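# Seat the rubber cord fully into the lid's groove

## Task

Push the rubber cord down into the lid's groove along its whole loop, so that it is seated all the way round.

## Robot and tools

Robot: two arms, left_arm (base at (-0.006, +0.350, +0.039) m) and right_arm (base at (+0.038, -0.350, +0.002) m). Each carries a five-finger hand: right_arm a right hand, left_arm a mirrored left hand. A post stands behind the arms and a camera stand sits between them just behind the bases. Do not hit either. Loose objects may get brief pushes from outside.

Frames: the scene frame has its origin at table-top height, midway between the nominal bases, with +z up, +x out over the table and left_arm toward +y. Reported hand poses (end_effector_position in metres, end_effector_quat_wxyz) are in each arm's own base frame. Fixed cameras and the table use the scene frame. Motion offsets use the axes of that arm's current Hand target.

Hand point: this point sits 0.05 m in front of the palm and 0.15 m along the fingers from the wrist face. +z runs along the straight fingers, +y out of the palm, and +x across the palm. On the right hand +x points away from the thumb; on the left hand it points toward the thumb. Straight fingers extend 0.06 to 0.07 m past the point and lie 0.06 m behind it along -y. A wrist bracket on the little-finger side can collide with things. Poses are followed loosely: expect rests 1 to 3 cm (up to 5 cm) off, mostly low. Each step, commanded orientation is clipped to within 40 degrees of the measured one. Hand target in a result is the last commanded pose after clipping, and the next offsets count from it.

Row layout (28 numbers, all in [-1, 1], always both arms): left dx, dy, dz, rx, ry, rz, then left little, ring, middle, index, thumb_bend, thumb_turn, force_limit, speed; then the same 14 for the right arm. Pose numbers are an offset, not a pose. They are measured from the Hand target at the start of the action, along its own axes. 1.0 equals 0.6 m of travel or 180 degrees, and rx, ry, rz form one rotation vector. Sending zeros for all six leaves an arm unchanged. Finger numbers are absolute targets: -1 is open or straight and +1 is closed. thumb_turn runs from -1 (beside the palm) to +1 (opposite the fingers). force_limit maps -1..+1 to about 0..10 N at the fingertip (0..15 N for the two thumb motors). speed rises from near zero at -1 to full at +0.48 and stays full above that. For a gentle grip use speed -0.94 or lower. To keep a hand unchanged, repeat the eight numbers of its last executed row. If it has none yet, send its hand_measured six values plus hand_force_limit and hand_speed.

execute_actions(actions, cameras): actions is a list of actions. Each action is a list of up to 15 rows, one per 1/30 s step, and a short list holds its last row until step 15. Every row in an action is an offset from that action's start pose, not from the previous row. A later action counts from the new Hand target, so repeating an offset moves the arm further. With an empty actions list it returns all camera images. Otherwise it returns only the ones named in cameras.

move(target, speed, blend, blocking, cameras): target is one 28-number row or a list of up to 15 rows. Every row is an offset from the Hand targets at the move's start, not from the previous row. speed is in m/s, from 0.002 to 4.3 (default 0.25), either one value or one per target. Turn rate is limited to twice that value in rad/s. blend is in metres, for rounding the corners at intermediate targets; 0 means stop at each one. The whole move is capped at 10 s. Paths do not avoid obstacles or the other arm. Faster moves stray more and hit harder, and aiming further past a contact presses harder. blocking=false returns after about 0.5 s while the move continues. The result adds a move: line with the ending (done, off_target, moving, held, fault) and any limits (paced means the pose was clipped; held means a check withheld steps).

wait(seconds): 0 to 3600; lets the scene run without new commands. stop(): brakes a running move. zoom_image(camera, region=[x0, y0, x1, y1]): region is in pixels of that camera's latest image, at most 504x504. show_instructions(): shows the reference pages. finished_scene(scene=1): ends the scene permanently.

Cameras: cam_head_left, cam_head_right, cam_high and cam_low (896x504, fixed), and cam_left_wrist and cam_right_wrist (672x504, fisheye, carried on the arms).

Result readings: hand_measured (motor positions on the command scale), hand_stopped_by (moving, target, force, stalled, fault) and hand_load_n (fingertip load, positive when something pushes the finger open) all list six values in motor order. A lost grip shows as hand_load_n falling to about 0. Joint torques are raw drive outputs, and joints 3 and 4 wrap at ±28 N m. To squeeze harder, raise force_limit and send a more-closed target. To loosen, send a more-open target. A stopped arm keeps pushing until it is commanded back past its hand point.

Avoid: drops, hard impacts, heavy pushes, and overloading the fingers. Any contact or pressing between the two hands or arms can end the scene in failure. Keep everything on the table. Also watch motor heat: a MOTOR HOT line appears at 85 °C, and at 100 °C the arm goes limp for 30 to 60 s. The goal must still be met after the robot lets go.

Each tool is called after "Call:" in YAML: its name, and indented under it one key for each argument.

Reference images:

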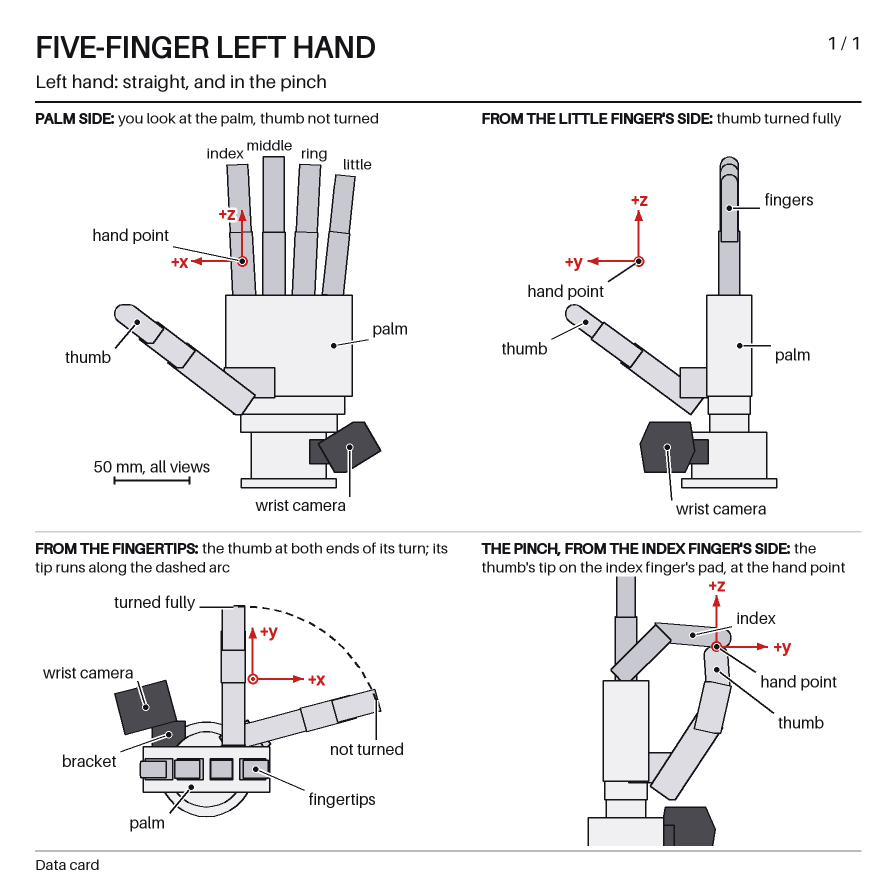

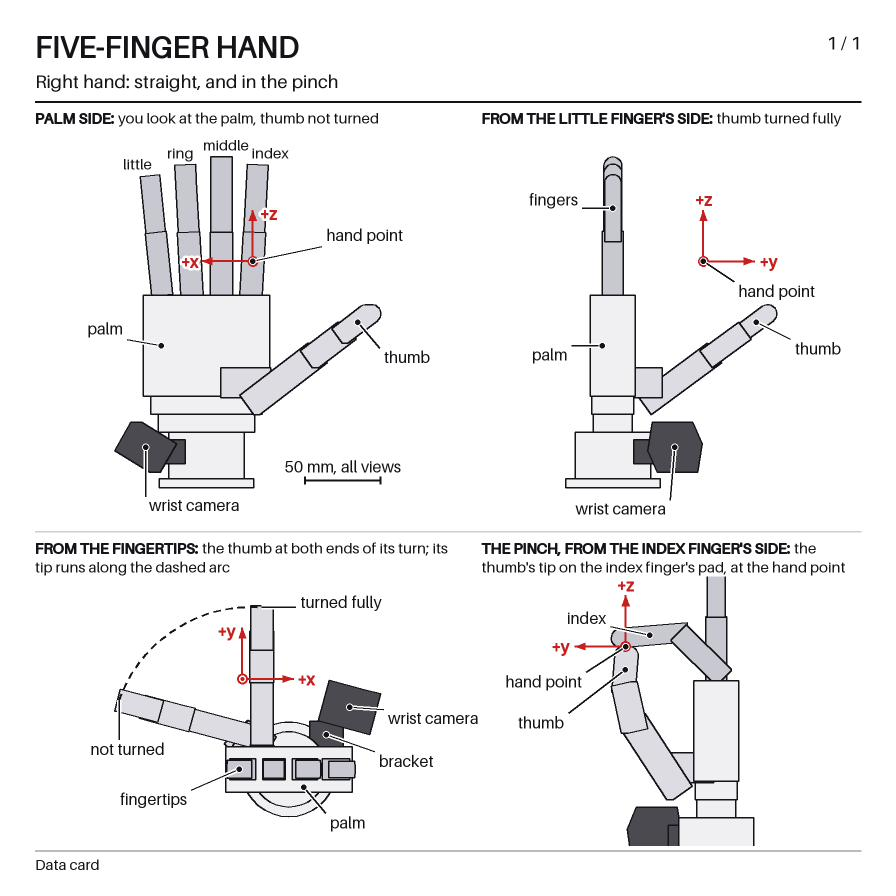

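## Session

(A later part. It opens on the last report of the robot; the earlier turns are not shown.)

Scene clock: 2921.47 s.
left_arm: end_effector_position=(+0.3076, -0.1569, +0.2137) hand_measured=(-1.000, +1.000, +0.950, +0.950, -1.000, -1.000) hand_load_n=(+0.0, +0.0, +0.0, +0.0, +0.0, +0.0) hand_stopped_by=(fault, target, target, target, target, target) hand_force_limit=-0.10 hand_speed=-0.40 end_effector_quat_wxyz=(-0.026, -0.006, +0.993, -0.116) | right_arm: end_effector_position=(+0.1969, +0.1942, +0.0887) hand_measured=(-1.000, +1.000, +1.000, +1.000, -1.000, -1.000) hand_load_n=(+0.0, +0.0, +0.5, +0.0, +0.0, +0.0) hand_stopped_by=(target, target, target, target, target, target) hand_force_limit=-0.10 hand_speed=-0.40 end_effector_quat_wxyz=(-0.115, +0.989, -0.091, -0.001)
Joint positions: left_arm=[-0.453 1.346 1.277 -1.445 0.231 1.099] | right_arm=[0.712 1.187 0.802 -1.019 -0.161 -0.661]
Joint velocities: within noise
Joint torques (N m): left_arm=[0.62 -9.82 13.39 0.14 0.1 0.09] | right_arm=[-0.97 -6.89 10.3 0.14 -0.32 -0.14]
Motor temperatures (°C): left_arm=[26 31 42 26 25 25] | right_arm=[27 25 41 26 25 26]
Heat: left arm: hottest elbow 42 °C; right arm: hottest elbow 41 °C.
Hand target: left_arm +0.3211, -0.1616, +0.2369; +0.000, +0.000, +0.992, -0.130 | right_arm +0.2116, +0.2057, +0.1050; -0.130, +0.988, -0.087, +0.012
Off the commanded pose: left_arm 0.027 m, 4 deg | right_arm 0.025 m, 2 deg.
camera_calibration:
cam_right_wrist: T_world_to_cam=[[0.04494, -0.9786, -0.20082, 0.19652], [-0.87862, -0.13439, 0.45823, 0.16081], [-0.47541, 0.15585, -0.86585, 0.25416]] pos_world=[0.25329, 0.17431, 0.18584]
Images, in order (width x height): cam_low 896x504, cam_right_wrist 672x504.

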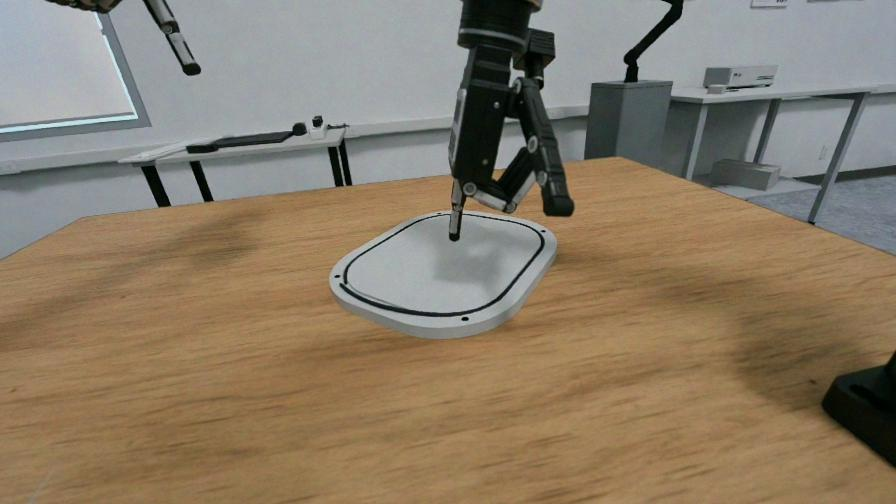

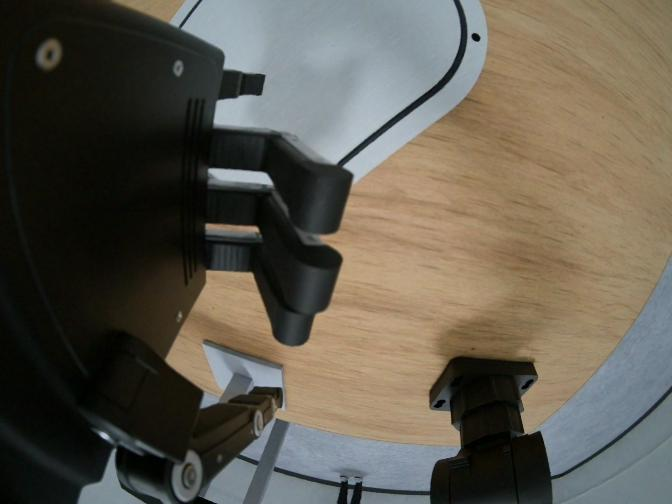

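Call:
zoom_image:
  camera: "cam_right_wrist"
  region: [340, 0, 500, 120]

Call:
zoom_image:
  camera: "cam_low"
  region: [510, 220, 560, 260]

Scaled by 3.150 from the camera's image (finer frame: 960x720).

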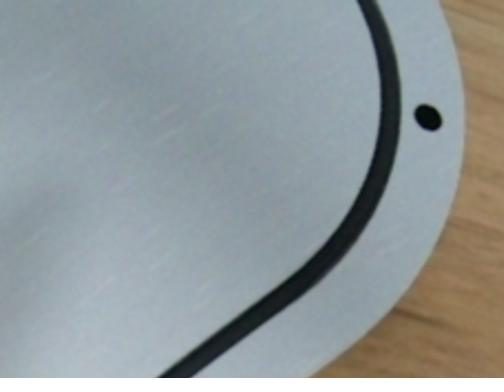

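Scaled by 10.080 from the camera's image (finer frame: 1280x720).

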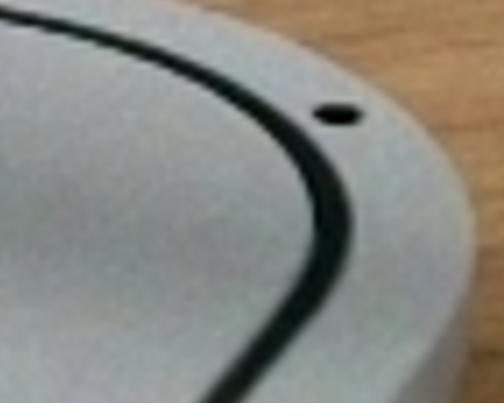

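Call:
execute_actions:
  actions: []
  cameras: ["cam_left_wrist"]

Scene clock: 2941.77 s.
left_arm: end_effector_position=(+0.3076, -0.1569, +0.2137) hand_measured=(-1.000, +1.000, +0.950, +0.950, -1.000, -1.000) hand_load_n=(+0.0, +0.0, +0.0, +0.0, +0.0, +0.0) hand_stopped_by=(fault, target, target, target, target, target) hand_force_limit=-0.10 hand_speed=-0.40 end_effector_quat_wxyz=(-0.026, -0.006, +0.993, -0.116) | right_arm: end_effector_position=(+0.1969, +0.1942, +0.0887) hand_measured=(-1.000, +1.000, +1.000, +1.000, -1.000, -1.000) hand_load_n=(+0.0, +0.0, +0.0, +0.5, +0.0, +0.0) hand_stopped_by=(target, target, target, target, target, target) hand_force_limit=-0.10 hand_speed=-0.40 end_effector_quat_wxyz=(-0.115, +0.989, -0.091, -0.001)
Joint positions: left_arm=[-0.453 1.346 1.277 -1.445 0.231 1.099] | right_arm=[0.712 1.187 0.802 -1.019 -0.161 -0.661]
Joint velocities: within noise
Joint torques (N m): left_arm=[1.44 -9.7 13.44 0.16 0.13 0.1] | right_arm=[-0.97 -6.95 10.32 0.16 -0.32 -0.14]
Motor temperatures (°C): left_arm=[26 31 42 26 25 25] | right_arm=[27 25 43 26 25 26]
Heat: left arm: hottest elbow 42 °C; right arm: hottest elbow 43 °C.
Hand target: left_arm +0.3211, -0.1616, +0.2369; +0.000, +0.000, +0.992, -0.130 | right_arm +0.2116, +0.2057, +0.1050; -0.130, +0.988, -0.087, +0.012
Off the commanded pose: left_arm 0.027 m, 4 deg | right_arm 0.025 m, 2 deg.
camera_calibration:
cam_left_wrist: T_world_to_cam=[[-0.24809, -0.93377, 0.25791, -0.13154], [-0.81382, 0.34531, 0.46739, 0.20955], [-0.5255, -0.09394, -0.84559, 0.44433]] pos_world=[0.3714, -0.15345, 0.31171]
Images, in order (width x height): cam_left_wrist 672x504.

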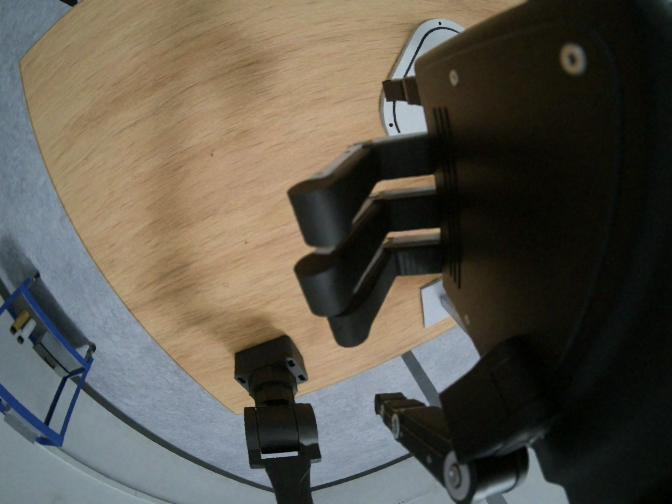

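Call:
move:
  target:
    - [0,0,0,0,0,0,-1,1,0.95,0.95,-1,-1,-0.1,-0.4,-0.1674,0.0180,0.0124,0,0,0,-1,1,1,1,-1,-1,-0.1,-0.4]
    - [0,0,0,0,0,0,-1,1,0.95,0.95,-1,-1,-0.1,-0.4,-0.1674,0.0395,0.0929,0,0,0,-1,1,1,1,-1,-1,-0.1,-0.4]
    - [0,0,0,0,0,0,-1,1,0.95,0.95,-1,-1,-0.1,-0.4,-0.1574,-0.0015,0.0625,0,0,0,-1,1,1,1,-1,-1,-0.1,-0.4]
    - [0,0,0,0,0,0,-1,1,0.95,0.95,-1,-1,-0.1,-0.4,-0.1574,-0.0170,0.0046,0,0,0,-1,1,1,1,-1,-1,-0.1,-0.4]
    - [0,0,0,0,0,0,-1,1,0.95,0.95,-1,-1,-0.1,-0.4,-0.1649,0.0005,0.0171,0,0,0,-1,1,1,1,-1,-1,-0.1,-0.4]
    - [0,0,0,0,0,0,-1,1,0.95,0.95,-1,-1,-0.1,-0.4,-0.1649,0.0221,0.0976,0,0,0,-1,1,1,1,-1,-1,-0.1,-0.4]
  speed: [0.2,0.06,0.18,0.18,0.15,0.06]
  blend: [0,0,0.008,0.008,0,0]
  cameras: ["cam_low","cam_high"]

Call:
zoom_image:
  camera: "cam_low"
  region: [390, 270, 470, 330]

Call:
zoom_image:
  camera: "cam_high"
  region: [335, 225, 435, 285]

Scene clock: 2963.53 s.
left_arm: end_effector_position=(+0.3076, -0.1569, +0.2137) hand_measured=(-1.000, +1.000, +0.950, +0.950, -1.000, -1.000) hand_load_n=(+0.5, +0.0, +0.0, +0.5, +0.0, +0.0) hand_stopped_by=(fault, target, target, target, target, target) hand_force_limit=-0.10 hand_speed=-0.40 end_effector_quat_wxyz=(-0.026, -0.006, +0.993, -0.116) | right_arm: end_effector_position=(+0.1158, +0.2235, +0.0529) hand_measured=(-1.000, +1.000, +1.000, +1.000, -1.000, -1.000) hand_load_n=(-2.5, +0.0, +0.0, +0.0, +0.0, +0.0) hand_stopped_by=(target, target, target, target, target, target) hand_force_limit=-0.10 hand_speed=-0.40 end_effector_quat_wxyz=(-0.131, +0.987, -0.089, +0.012)
Joint positions: left_arm=[-0.453 1.346 1.277 -1.445 0.231 1.099] | right_arm=[0.993 1.098 0.635 -0.864 -0.1 -0.385]
Joint torques (N m): left_arm=[0.97 -9.88 13.55 0.29 0.11 0.05] | right_arm=[-0.21 -3.96 6.06 1.77 -0.13 -0.04]
Heat: left arm: hottest elbow 42 °C; right arm: hottest elbow 44 °C.
Hand target: left_arm +0.3211, -0.1616, +0.2369; +0.000, +0.000, +0.992, -0.130 | right_arm +0.1146, +0.2253, +0.0449; -0.130, +0.988, -0.087, +0.012
Off the commanded pose: left_arm 0.027 m, 4 deg | right_arm 0.008 m, 0 deg.
move: done; blend cut to 0.0068 m at target 4
Images, in order (width x height): cam_high 896x504, cam_low 896x504.

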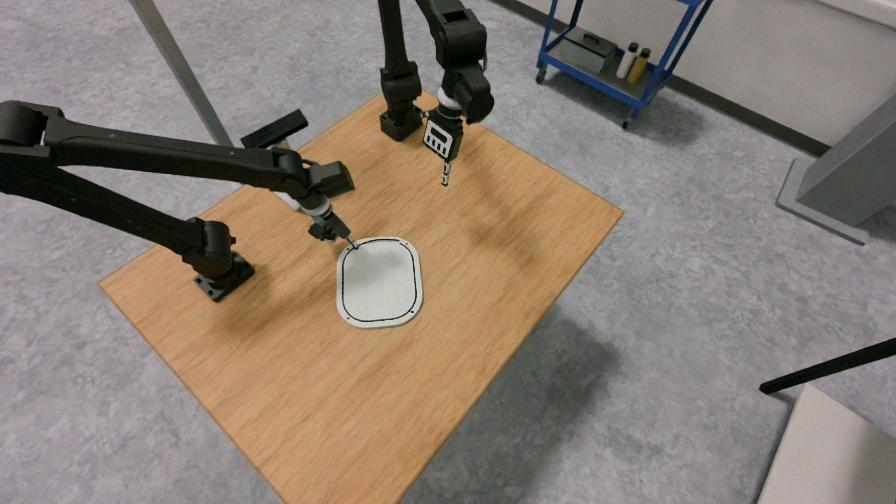

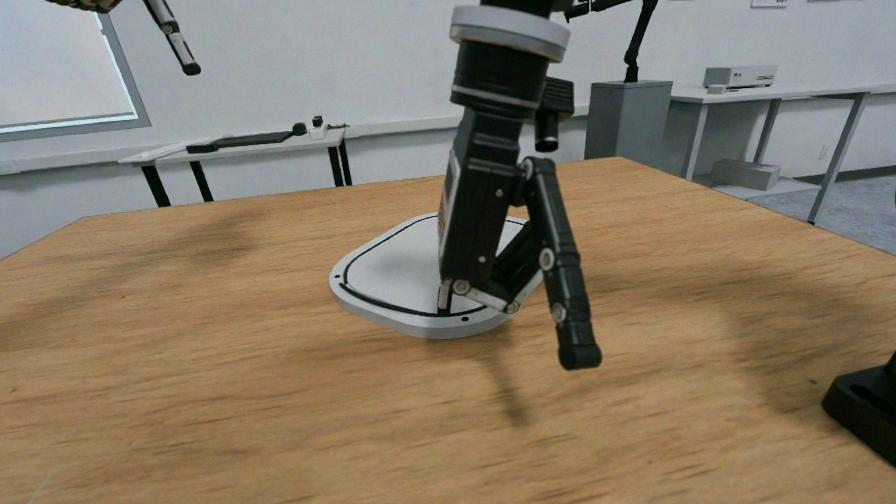

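Scaled by 6.300 from the camera's image (finer frame: 1280x720).

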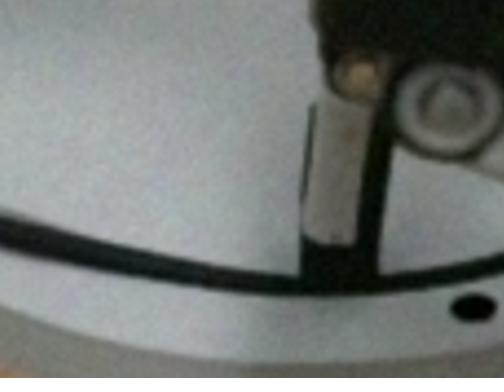

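Scaled by 5.040 from the camera's image (finer frame: 1280x720).

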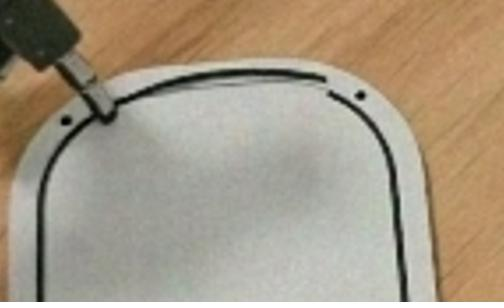

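Call:
move:
  target:
    - [0,0,0,0,0,0,-1,1,0.95,0.95,-1,-1,-0.1,-0.4,0.00978,-0.04111,-0.03039,0,0,0,-1,1,1,1,-1,-1,-0.1,-0.4]
    - [0,0,0,0,0,0,-1,1,0.95,0.95,-1,-1,-0.1,-0.4,0.00978,-0.05664,-0.08834,0,0,0,-1,1,1,1,-1,-1,-0.1,-0.4]
    - [0,0,0,0,0,0,-1,1,0.95,0.95,-1,-1,-0.1,-0.4,0.00499,-0.04005,-0.07556,0,0,0,-1,1,1,1,-1,-1,-0.1,-0.4]
    - [0,0,0,0,0,0,-1,1,0.95,0.95,-1,-1,-0.1,-0.4,0.00499,-0.01845,0.00494,0,0,0,-1,1,1,1,-1,-1,-0.1,-0.4]
  speed: [0.18,0.18,0.15,0.06]
  blend: [0.008,0.008,0,0]
  cameras: ["cam_high","cam_low"]

Call:
zoom_image:
  camera: "cam_high"
  region: [335, 225, 435, 285]

Call:
zoom_image:
  camera: "cam_low"
  region: [320, 260, 400, 320]

Scene clock: 2991.10 s.
left_arm: end_effector_position=(+0.3076, -0.1569, +0.2137) hand_measured=(-1.000, +1.000, +0.950, +0.950, -1.000, -1.000) hand_load_n=(+0.0, +0.0, +0.0, +0.0, +0.0, +0.0) hand_stopped_by=(fault, target, target, target, target, target) hand_force_limit=-0.10 hand_speed=-0.40 end_effector_quat_wxyz=(-0.026, -0.006, +0.993, -0.116) | right_arm: end_effector_position=(+0.1208, +0.2342, +0.0530) hand_measured=(-1.000, +1.000, +1.000, +1.000, -1.000, -1.000) hand_load_n=(-2.5, +0.0, +0.0, +0.0, +0.0, +0.0) hand_stopped_by=(target, target, target, target, target, target) hand_force_limit=-0.10 hand_speed=-0.40 end_effector_quat_wxyz=(-0.131, +0.987, -0.089, +0.012)
Joint positions: left_arm=[-0.453 1.346 1.277 -1.445 0.231 1.099] | right_arm=[1 1.135 0.66 -0.852 -0.098 -0.379]
Joint torques (N m): left_arm=[1.03 -9.41 13.48 0.21 0.13 0.08] | right_arm=[-0.32 -4.66 5.98 1.76 -0.16 -0.05]
Heat: left arm: hottest elbow 42 °C; right arm: hottest elbow 41 °C.
Hand target: left_arm +0.3211, -0.1616, +0.2369; +0.000, +0.000, +0.992, -0.130 | right_arm +0.1195, +0.2360, +0.0449; -0.130, +0.988, -0.087, +0.012
Off the commanded pose: left_arm 0.027 m, 4 deg | right_arm 0.008 m, 0 deg.
move: done; blend cut to 0.0064 m at target 2

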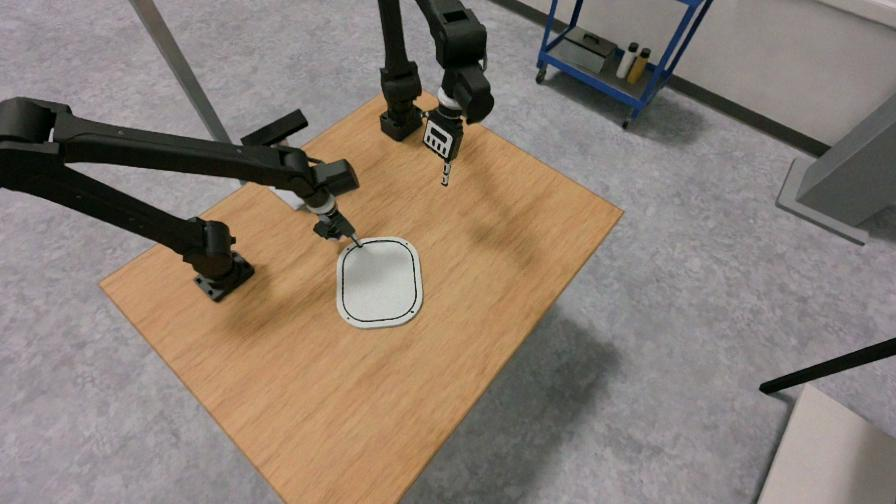

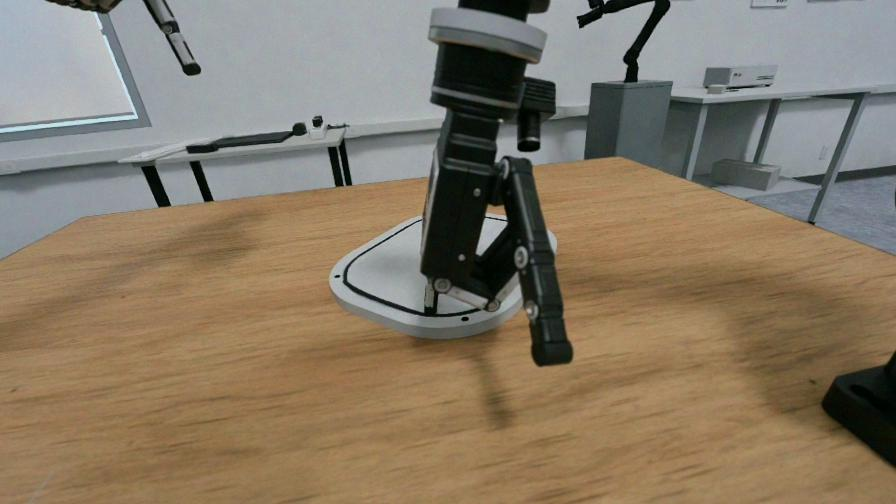

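Scaled by 5.040 from the camera's image (finer frame: 1280x720).

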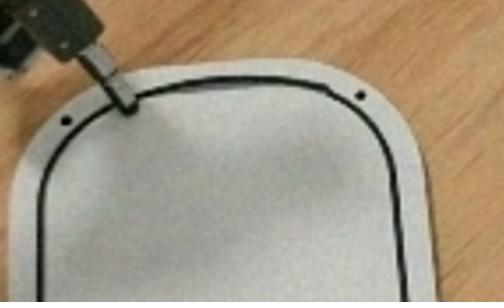

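Scaled by 6.300 from the camera's image (finer frame: 1280x720).

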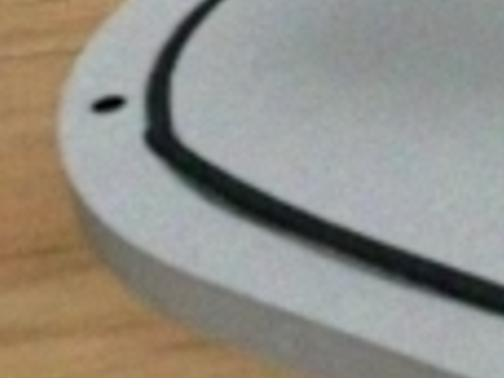

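Call:
move:
  target:
    - [0,0,0,0,0,0,-1,1,0.95,0.95,-1,-1,-0.1,-0.4,0.00908,-0.04132,-0.03033,0,0,0,-1,1,1,1,-1,-1,-0.1,-0.4]
    - [0,0,0,0,0,0,-1,1,0.95,0.95,-1,-1,-0.1,-0.4,0.00908,-0.05685,-0.08828,0,0,0,-1,1,1,1,-1,-1,-0.1,-0.4]
    - [0,0,0,0,0,0,-1,1,0.95,0.95,-1,-1,-0.1,-0.4,0.00875,-0.03722,-0.07632,0,0,0,-1,1,1,1,-1,-1,-0.1,-0.4]
    - [0,0,0,0,0,0,-1,1,0.95,0.95,-1,-1,-0.1,-0.4,0.00875,-0.01562,0.00418,0,0,0,-1,1,1,1,-1,-1,-0.1,-0.4]
    - [0,0,0,0,0,0,-1,1,0.95,0.95,-1,-1,-0.1,-0.4,0.01747,-0.05702,-0.02613,0,0,0,-1,1,1,1,-1,-1,-0.1,-0.4]
    - [0,0,0,0,0,0,-1,1,0.95,0.95,-1,-1,-0.1,-0.4,0.01747,-0.07255,-0.08408,0,0,0,-1,1,1,1,-1,-1,-0.1,-0.4]
    - [0,0,0,0,0,0,-1,1,0.95,0.95,-1,-1,-0.1,-0.4,0.01982,-0.0533,-0.07201,0,0,0,-1,1,1,1,-1,-1,-0.1,-0.4]
    - [0,0,0,0,0,0,-1,1,0.95,0.95,-1,-1,-0.1,-0.4,0.01982,-0.0317,0.00849,0,0,0,-1,1,1,1,-1,-1,-0.1,-0.4]
  speed: [0.18,0.18,0.15,0.06,0.18,0.18,0.15,0.06]
  blend: [0.008,0.008,0,0,0.008,0.008,0,0]
  cameras: ["cam_high","cam_low"]

Call:
zoom_image:
  camera: "cam_high"
  region: [335, 225, 435, 285]

Call:
zoom_image:
  camera: "cam_low"
  region: [320, 260, 400, 320]

Scene clock: 3009.20 s.
left_arm: end_effector_position=(+0.3076, -0.1569, +0.2137) hand_measured=(-1.000, +1.000, +0.950, +0.950, -1.000, -1.000) hand_load_n=(+0.0, +0.0, +0.0, +0.0, +0.0, +0.0) hand_stopped_by=(fault, target, target, target, target, target) hand_force_limit=-0.10 hand_speed=-0.40 end_effector_quat_wxyz=(-0.026, -0.006, +0.993, -0.116) | right_arm: end_effector_position=(+0.1318, +0.2534, +0.0531) hand_measured=(-1.000, +1.000, +1.000, +1.000, -1.000, -1.000) hand_load_n=(-3.0, +0.0, +0.0, +0.0, +0.0, +0.0) hand_stopped_by=(target, target, target, target, target, target) hand_force_limit=-0.10 hand_speed=-0.40 end_effector_quat_wxyz=(-0.130, +0.988, -0.087, +0.011)
Joint positions: left_arm=[-0.453 1.346 1.277 -1.445 0.231 1.099] | right_arm=[1.004 1.204 0.712 -0.837 -0.098 -0.379]
Joint torques (N m): left_arm=[1.49 -9.05 13.27 0.25 0.17 0.11] | right_arm=[-1.32 -5.66 5.98 1.76 -0.25 -0.14]
Heat: left arm: hottest elbow 42 °C; right arm: hottest elbow 40 °C.
Hand target: left_arm +0.3211, -0.1616, +0.2369; +0.000, +0.000, +0.992, -0.130 | right_arm +0.1347, +0.2533, +0.0449; -0.130, +0.988, -0.087, +0.012
Off the commanded pose: left_arm 0.027 m, 4 deg | right_arm 0.009 m, 0 deg.
move: done; blend cut to 0.0069 m at target 2, 0.0069 m at target 6

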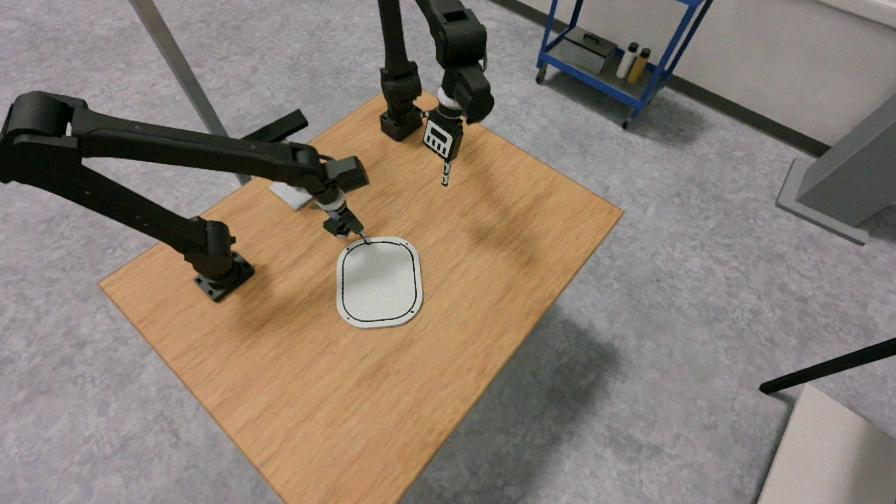

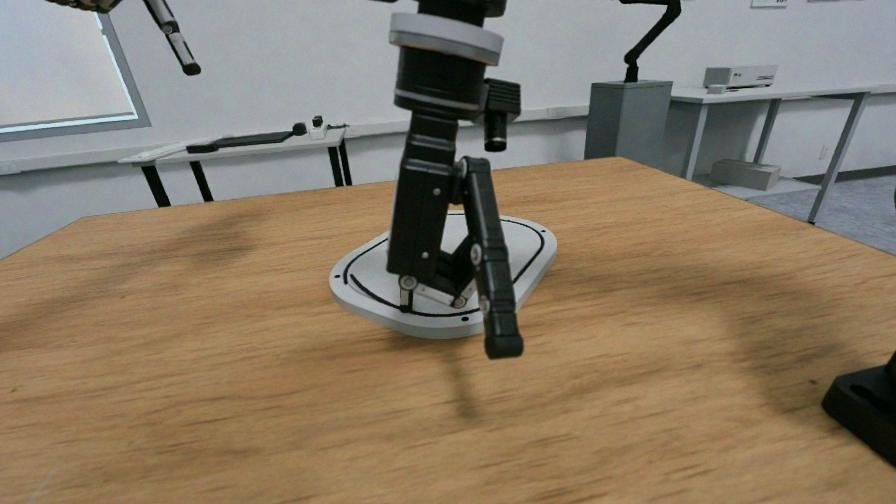

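Scaled by 5.040 from the camera's image (finer frame: 1280x720).

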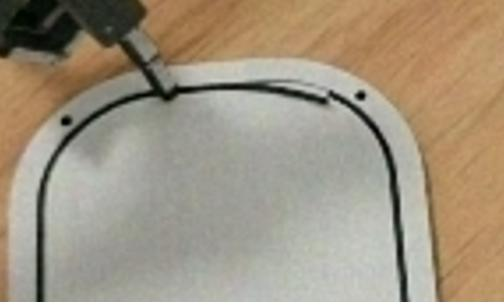

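Scaled by 6.300 from the camera's image (finer frame: 1280x720).

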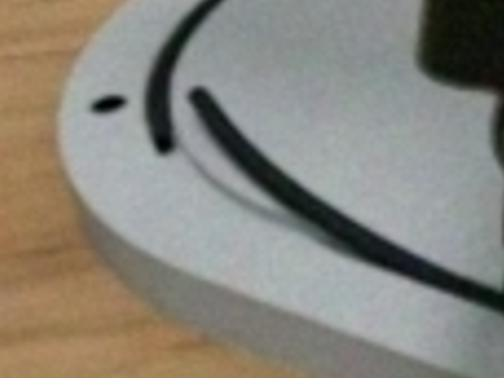

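Call:
move:
  target:
    - [0,0,0,0,0,0,-1,1,0.95,0.95,-1,-1,-0.1,-0.4,0.00978,-0.04111,-0.03039,0,0,0,-1,1,1,1,-1,-1,-0.1,-0.4]
    - [0,0,0,0,0,0,-1,1,0.95,0.95,-1,-1,-0.1,-0.4,0.00978,-0.05664,-0.08834,0,0,0,-1,1,1,1,-1,-1,-0.1,-0.4]
  speed: [0.18,0.18]
  blend: [0.008,0]
  cameras: ["cam_high","cam_low","cam_right_wrist"]

Call:
zoom_image:
  camera: "cam_high"
  region: [335, 225, 435, 285]

Call:
zoom_image:
  camera: "cam_low"
  region: [360, 260, 480, 350]

Scene clock: 3028.80 s.
left_arm: end_effector_position=(+0.3076, -0.1569, +0.2137) hand_measured=(-1.000, +1.000, +0.950, +0.950, -1.000, -1.000) hand_load_n=(+0.0, +0.0, +0.5, +0.0, -0.5, +0.0) hand_stopped_by=(fault, target, target, target, target, target) hand_force_limit=-0.10 hand_speed=-0.40 end_effector_quat_wxyz=(-0.026, -0.006, +0.993, -0.116) | right_arm: end_effector_position=(+0.1346, +0.2578, +0.0882) hand_measured=(-1.000, +1.000, +1.000, +1.000, -1.000, -1.000) hand_load_n=(+0.0, +0.0, +0.0, +0.0, +0.0, +0.0) hand_stopped_by=(target, target, target, target, target, target) hand_force_limit=-0.10 hand_speed=-0.40 end_effector_quat_wxyz=(-0.112, +0.990, -0.088, +0.003)
Joint positions: left_arm=[-0.453 1.346 1.277 -1.445 0.231 1.099] | right_arm=[1.004 1.202 0.812 -0.977 -0.098 -0.379]
Joint torques (N m): left_arm=[1.44 -9.47 13.35 0.31 0.11 0.09] | right_arm=[-0.91 -7.77 9.95 0.2 -0.21 -0.08]
Heat: left arm: hottest elbow 42 °C; right arm: hottest elbow 40 °C.
Hand target: left_arm +0.3211, -0.1616, +0.2369; +0.000, +0.000, +0.992, -0.130 | right_arm +0.1438, +0.2712, +0.1050; -0.130, +0.988, -0.087, +0.012
Off the commanded pose: left_arm 0.027 m, 4 deg | right_arm 0.023 m, 2 deg.
move: off_target (right_arm)
cam_right_wrist: T_world_to_cam=[[0.05177, -0.97966, -0.1939, 0.26025], [-0.88135, -0.13612, 0.45244, 0.1162], [-0.46963, 0.14747, -0.87046, 0.21603]] pos_world=[0.19039, 0.23891, 0.18594]

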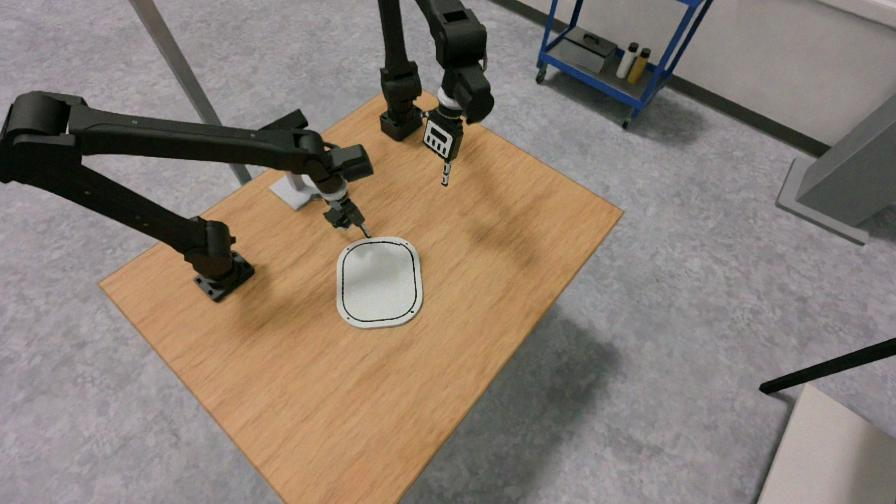

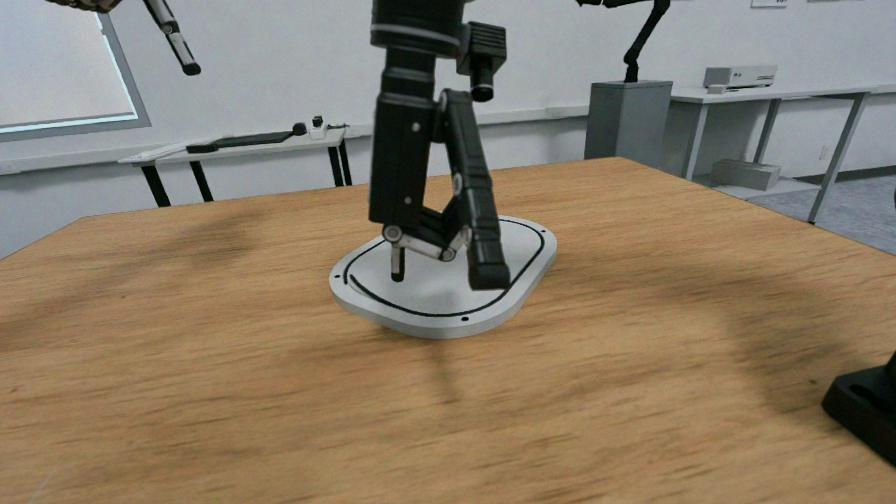

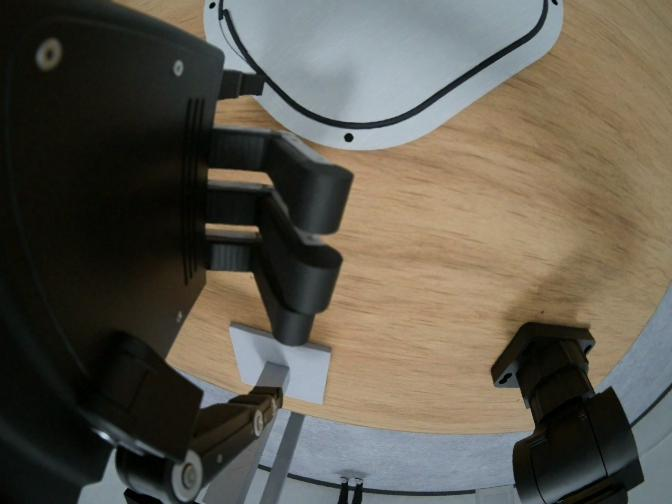

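Scaled by 5.040 from the camera's image (finer frame: 1280x720).

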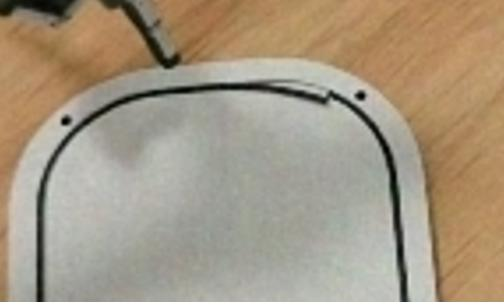

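Scaled by 4.200 from the camera's image (finer frame: 1280x720).

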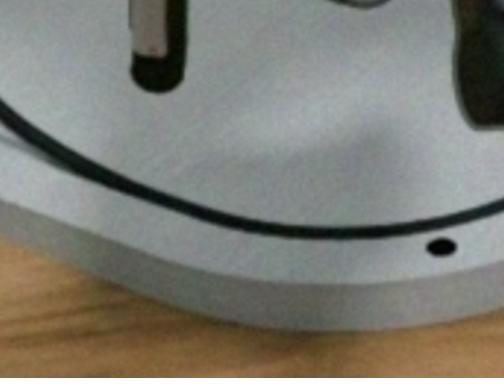

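Call:
move:
  target:
    - [0,0,0,0,0,0,-1,1,0.95,0.95,-1,-1,-0.1,-0.4,-0.0019,0.03751,0.0072,0,0,0,-1,1,1,1,-1,-1,-0.1,-0.4]
    - [0,0,0,0,0,0,-1,1,0.95,0.95,-1,-1,-0.1,-0.4,-0.0019,0.05912,0.08785,0,0,0,-1,1,1,1,-1,-1,-0.1,-0.4]
  speed: [0.15,0.06]
  blend: [0,0]
  cameras: ["cam_high"]

Call:
zoom_image:
  camera: "cam_high"
  region: [335, 225, 435, 285]

Scene clock: 3043.37 s.
left_arm: end_effector_position=(+0.3076, -0.1569, +0.2137) hand_measured=(-1.000, +1.000, +0.950, +0.950, -1.000, -1.000) hand_load_n=(+0.0, +0.0, +0.0, +0.0, +0.0, +0.0) hand_stopped_by=(fault, target, target, target, target, target) hand_force_limit=-0.10 hand_speed=-0.40 end_effector_quat_wxyz=(-0.026, -0.006, +0.993, -0.116) | right_arm: end_effector_position=(+0.1377, +0.2527, +0.0523) hand_measured=(-1.000, +1.000, +1.000, +1.000, -1.000, -1.000) hand_load_n=(-1.0, +0.0, +0.0, +0.0, -0.5, +0.0) hand_stopped_by=(target, target, target, target, target, target) hand_force_limit=-0.10 hand_speed=-0.40 end_effector_quat_wxyz=(-0.133, +0.987, -0.087, +0.013)
Joint positions: left_arm=[-0.453 1.346 1.277 -1.445 0.231 1.099] | right_arm=[0.986 1.207 0.713 -0.829 -0.102 -0.395]
Joint torques (N m): left_arm=[1.49 -9.29 13.5 0.34 0.14 0.11] | right_arm=[-1.26 -5.83 5.98 1.39 -0.27 -0.13]
Heat: left arm: hottest elbow 42 °C; right arm: hottest elbow 40 °C.
Hand target: left_arm +0.3211, -0.1616, +0.2369; +0.000, +0.000, +0.992, -0.130 | right_arm +0.1391, +0.2510, +0.0448; -0.130, +0.988, -0.087, +0.012
Off the commanded pose: left_arm 0.027 m, 4 deg | right_arm 0.008 m, 0 deg.
move: done

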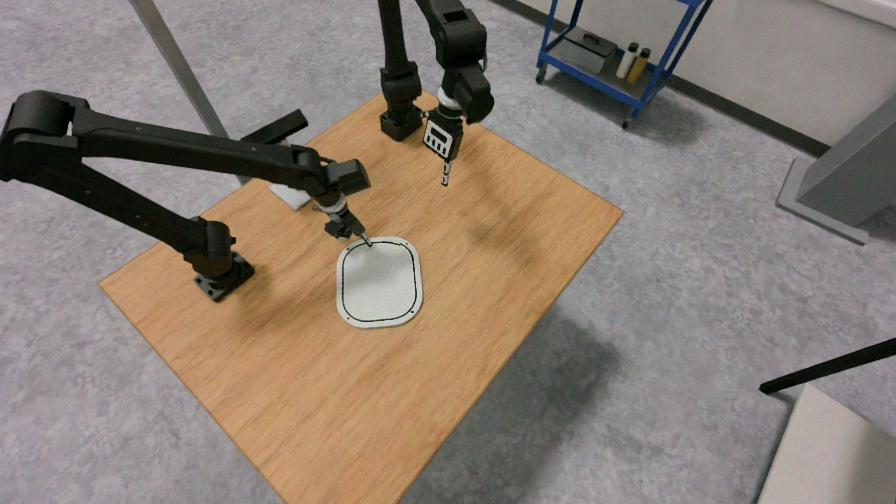

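Scaled by 5.040 from the camera's image (finer frame: 1280x720).

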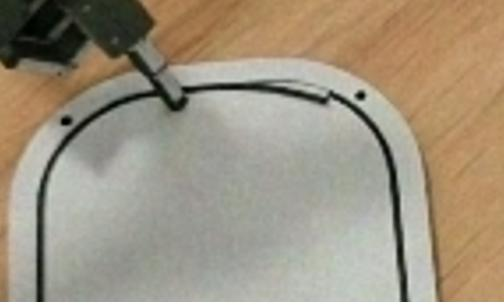

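Call:
move:
  target:
    - [0,0,0,0,0,0,-1,1,0.95,0.95,-1,-1,-0.1,-0.4,0.01033,-0.04087,-0.03045,0,0,0,-1,1,1,1,-1,-1,-0.1,-0.4]
    - [0,0,0,0,0,0,-1,1,0.95,0.95,-1,-1,-0.1,-0.4,0.01033,-0.0564,-0.0884,0,0,0,-1,1,1,1,-1,-1,-0.1,-0.4]
    - [0,0,0,0,0,0,-1,1,0.95,0.95,-1,-1,-0.1,-0.4,0.01098,-0.03752,-0.07623,0,0,0,-1,1,1,1,-1,-1,-0.1,-0.4]
    - [0,0,0,0,0,0,-1,1,0.95,0.95,-1,-1,-0.1,-0.4,0.01098,-0.01592,0.00427,0,0,0,-1,1,1,1,-1,-1,-0.1,-0.4]
    - [0,0,0,0,0,0,-1,1,0.95,0.95,-1,-1,-0.1,-0.4,0.02147,-0.05683,-0.02618,0,0,0,-1,1,1,1,-1,-1,-0.1,-0.4]
    - [0,0,0,0,0,0,-1,1,0.95,0.95,-1,-1,-0.1,-0.4,0.02147,-0.07236,-0.08413,0,0,0,-1,1,1,1,-1,-1,-0.1,-0.4]
    - [0,0,0,0,0,0,-1,1,0.95,0.95,-1,-1,-0.1,-0.4,0.02192,-0.05362,-0.07192,0,0,0,-1,1,1,1,-1,-1,-0.1,-0.4]
    - [0,0,0,0,0,0,-1,1,0.95,0.95,-1,-1,-0.1,-0.4,0.02192,-0.03202,0.00858,0,0,0,-1,1,1,1,-1,-1,-0.1,-0.4]
  speed: [0.18,0.18,0.15,0.06,0.18,0.18,0.15,0.06]
  blend: [0.008,0.008,0,0,0.008,0.008,0,0]
  cameras: ["cam_high","cam_low"]

Call:
zoom_image:
  camera: "cam_high"
  region: [335, 225, 435, 285]

Call:
zoom_image:
  camera: "cam_low"
  region: [320, 260, 400, 320]

Scene clock: 3067.47 s.
left_arm: end_effector_position=(+0.3076, -0.1569, +0.2137) hand_measured=(-1.000, +1.000, +0.950, +0.950, -1.000, -1.000) hand_load_n=(+0.0, +0.0, +0.0, +0.0, +0.0, +0.0) hand_stopped_by=(fault, target, target, target, target, target) hand_force_limit=-0.10 hand_speed=-0.40 end_effector_quat_wxyz=(-0.026, -0.006, +0.993, -0.116) | right_arm: end_effector_position=(+0.1529, +0.2692, +0.0527) hand_measured=(-1.000, +1.000, +1.000, +1.000, -1.000, -1.000) hand_load_n=(-2.0, +0.0, +0.0, +0.0, +0.0, +0.0) hand_stopped_by=(target, target, target, target, target, target) hand_force_limit=-0.10 hand_speed=-0.40 end_effector_quat_wxyz=(-0.131, +0.988, -0.087, +0.012)
Joint positions: left_arm=[-0.453 1.346 1.277 -1.445 0.231 1.099] | right_arm=[0.976 1.274 0.769 -0.824 -0.105 -0.407]
Joint torques (N m): left_arm=[0.91 -9.52 13.5 0.38 0.08 0.08] | right_arm=[-1.32 -6.83 6 1.57 -0.26 -0.13]
Heat: left arm: hottest elbow 42 °C; right arm: hottest elbow 40 °C.
Hand target: left_arm +0.3211, -0.1616, +0.2369; +0.000, +0.000, +0.992, -0.130 | right_arm +0.1556, +0.2684, +0.0448; -0.130, +0.988, -0.087, +0.012
Off the commanded pose: left_arm 0.027 m, 4 deg | right_arm 0.008 m, 0 deg.
move: done; blend cut to 0.0067 m at target 2, 0.0067 m at target 6

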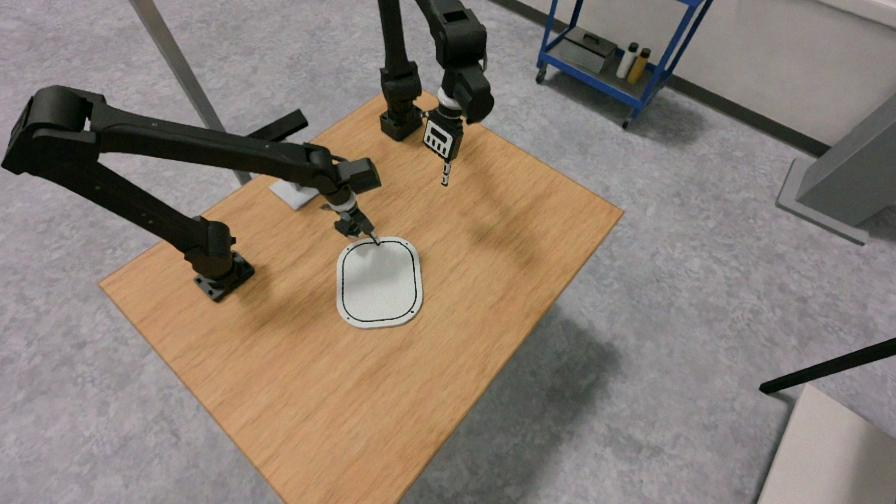

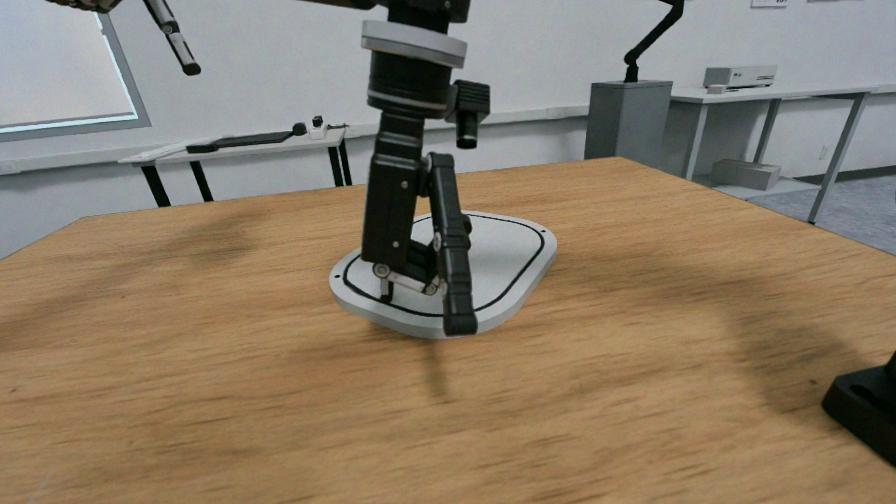

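Scaled by 5.040 from the camera's image (finer frame: 1280x720).

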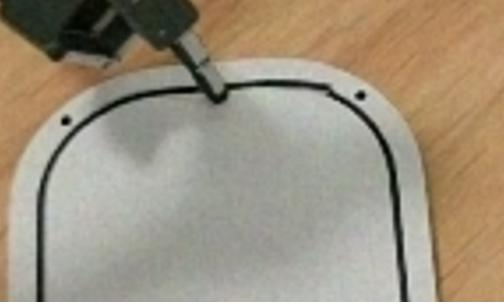

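Scaled by 6.300 from the camera's image (finer frame: 1280x720).

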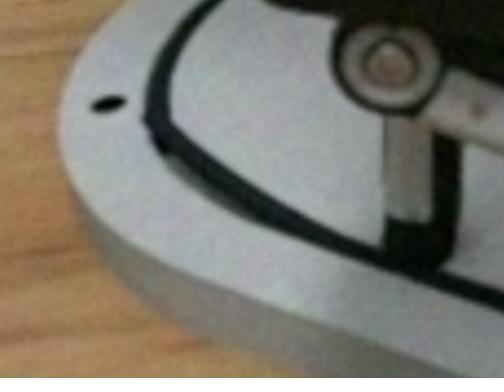

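Call:
move:
  target:
    - [0,0,0,0,0,0,-1,1,0.95,0.95,-1,-1,-0.1,-0.4,0.01122,-0.04071,-0.0305,0,0,0,-1,1,1,1,-1,-1,-0.1,-0.4]
    - [0,0,0,0,0,0,-1,1,0.95,0.95,-1,-1,-0.1,-0.4,0.01122,-0.05624,-0.08845,0,0,0,-1,1,1,1,-1,-1,-0.1,-0.4]
    - [0,0,0,0,0,0,-1,1,0.95,0.95,-1,-1,-0.1,-0.4,0.0089,-0.03408,-0.07716,0,0,0,-1,1,1,1,-1,-1,-0.1,-0.4]
    - [0,0,0,0,0,0,-1,1,0.95,0.95,-1,-1,-0.1,-0.4,0.0089,-0.01248,0.00334,0,0,0,-1,1,1,1,-1,-1,-0.1,-0.4]
    - [0,0,0,0,0,0,-1,1,0.95,0.95,-1,-1,-0.1,-0.4,0.02012,-0.05315,-0.02716,0,0,0,-1,1,1,1,-1,-1,-0.1,-0.4]
    - [0,0,0,0,0,0,-1,1,0.95,0.95,-1,-1,-0.1,-0.4,0.02012,-0.06868,-0.08511,0,0,0,-1,1,1,1,-1,-1,-0.1,-0.4]
    - [0,0,0,0,0,0,-1,1,0.95,0.95,-1,-1,-0.1,-0.4,0.01815,-0.04741,-0.07359,0,0,0,-1,1,1,1,-1,-1,-0.1,-0.4]
    - [0,0,0,0,0,0,-1,1,0.95,0.95,-1,-1,-0.1,-0.4,0.01815,-0.02581,0.00691,0,0,0,-1,1,1,1,-1,-1,-0.1,-0.4]
  speed: [0.18,0.18,0.15,0.06,0.18,0.18,0.15,0.06]
  blend: [0.008,0.008,0,0,0.008,0.008,0,0]
  cameras: ["cam_high","cam_low"]

Call:
zoom_image:
  camera: "cam_high"
  region: [335, 225, 435, 285]

Call:
zoom_image:
  camera: "cam_low"
  region: [320, 260, 400, 320]

Scene clock: 3086.83 s.
left_arm: end_effector_position=(+0.3076, -0.1569, +0.2137) hand_measured=(-1.000, +1.000, +0.950, +0.950, -1.000, -1.000) hand_load_n=(+0.5, +0.0, +0.0, +0.0, +0.0, +0.0) hand_stopped_by=(fault, target, target, target, target, target) hand_force_limit=-0.10 hand_speed=-0.40 end_effector_quat_wxyz=(-0.026, -0.006, +0.993, -0.116) | right_arm: end_effector_position=(+0.1663, +0.2830, +0.0528) hand_measured=(-1.000, +1.000, +1.000, +1.000, -1.000, -1.000) hand_load_n=(-2.0, +0.0, +0.0, +0.0, +0.0, +0.0) hand_stopped_by=(target, target, target, target, target, target) hand_force_limit=-0.10 hand_speed=-0.40 end_effector_quat_wxyz=(-0.130, +0.988, -0.087, +0.012)
Joint positions: left_arm=[-0.453 1.346 1.277 -1.445 0.231 1.099] | right_arm=[0.966 1.326 0.816 -0.82 -0.107 -0.416]
Joint torques (N m): left_arm=[0.79 -8.82 13.42 0.17 0.15 0.09] | right_arm=[-1.38 -7.47 6.02 1.55 -0.27 -0.13]
Heat: left arm: hottest elbow 42 °C; right arm: hottest elbow 40 °C.
Hand target: left_arm +0.3211, -0.1616, +0.2369; +0.000, +0.000, +0.992, -0.130 | right_arm +0.1691, +0.2822, +0.0448; -0.130, +0.988, -0.087, +0.012
Off the commanded pose: left_arm 0.027 m, 4 deg | right_arm 0.008 m, 0 deg.
move: done; blend cut to 0.0075 m at target 2, 0.0073 m at target 6

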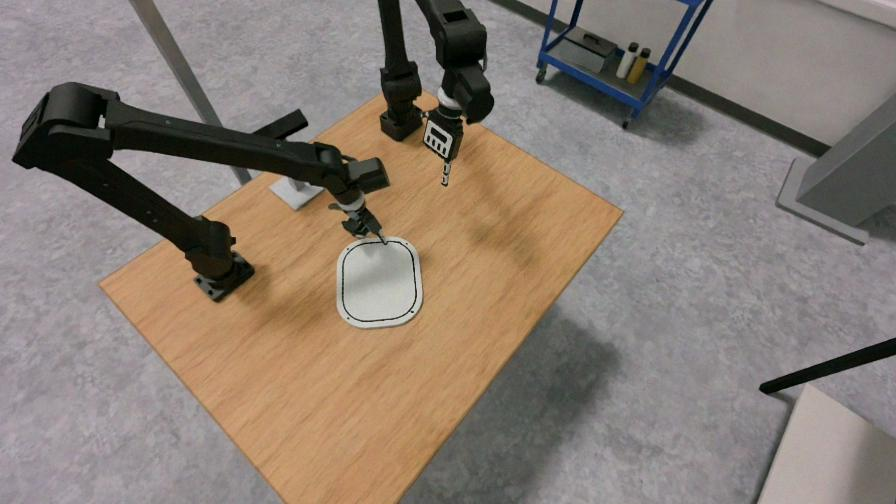

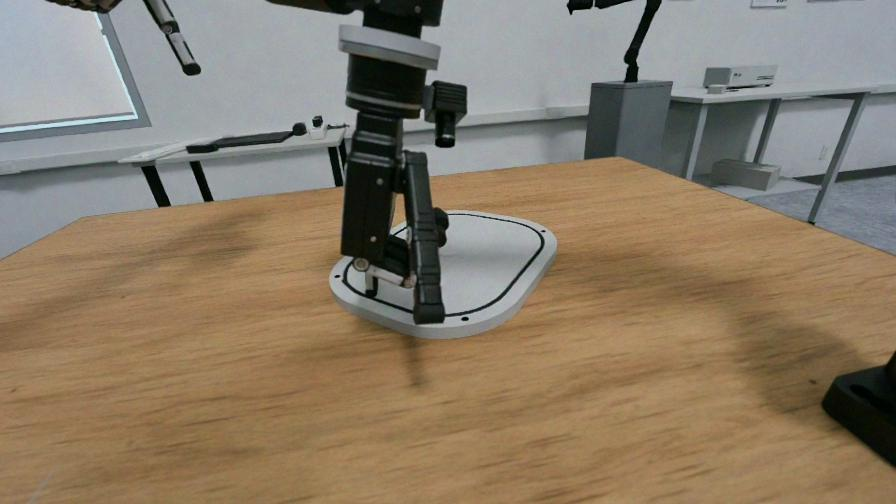

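Scaled by 5.040 from the camera's image (finer frame: 1280x720).

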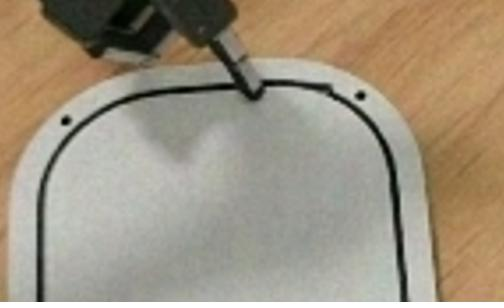

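Scaled by 6.300 from the camera's image (finer frame: 1280x720).

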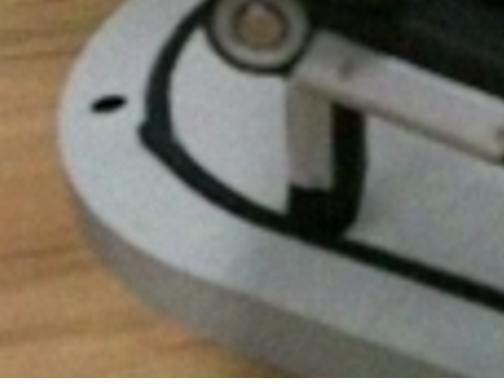

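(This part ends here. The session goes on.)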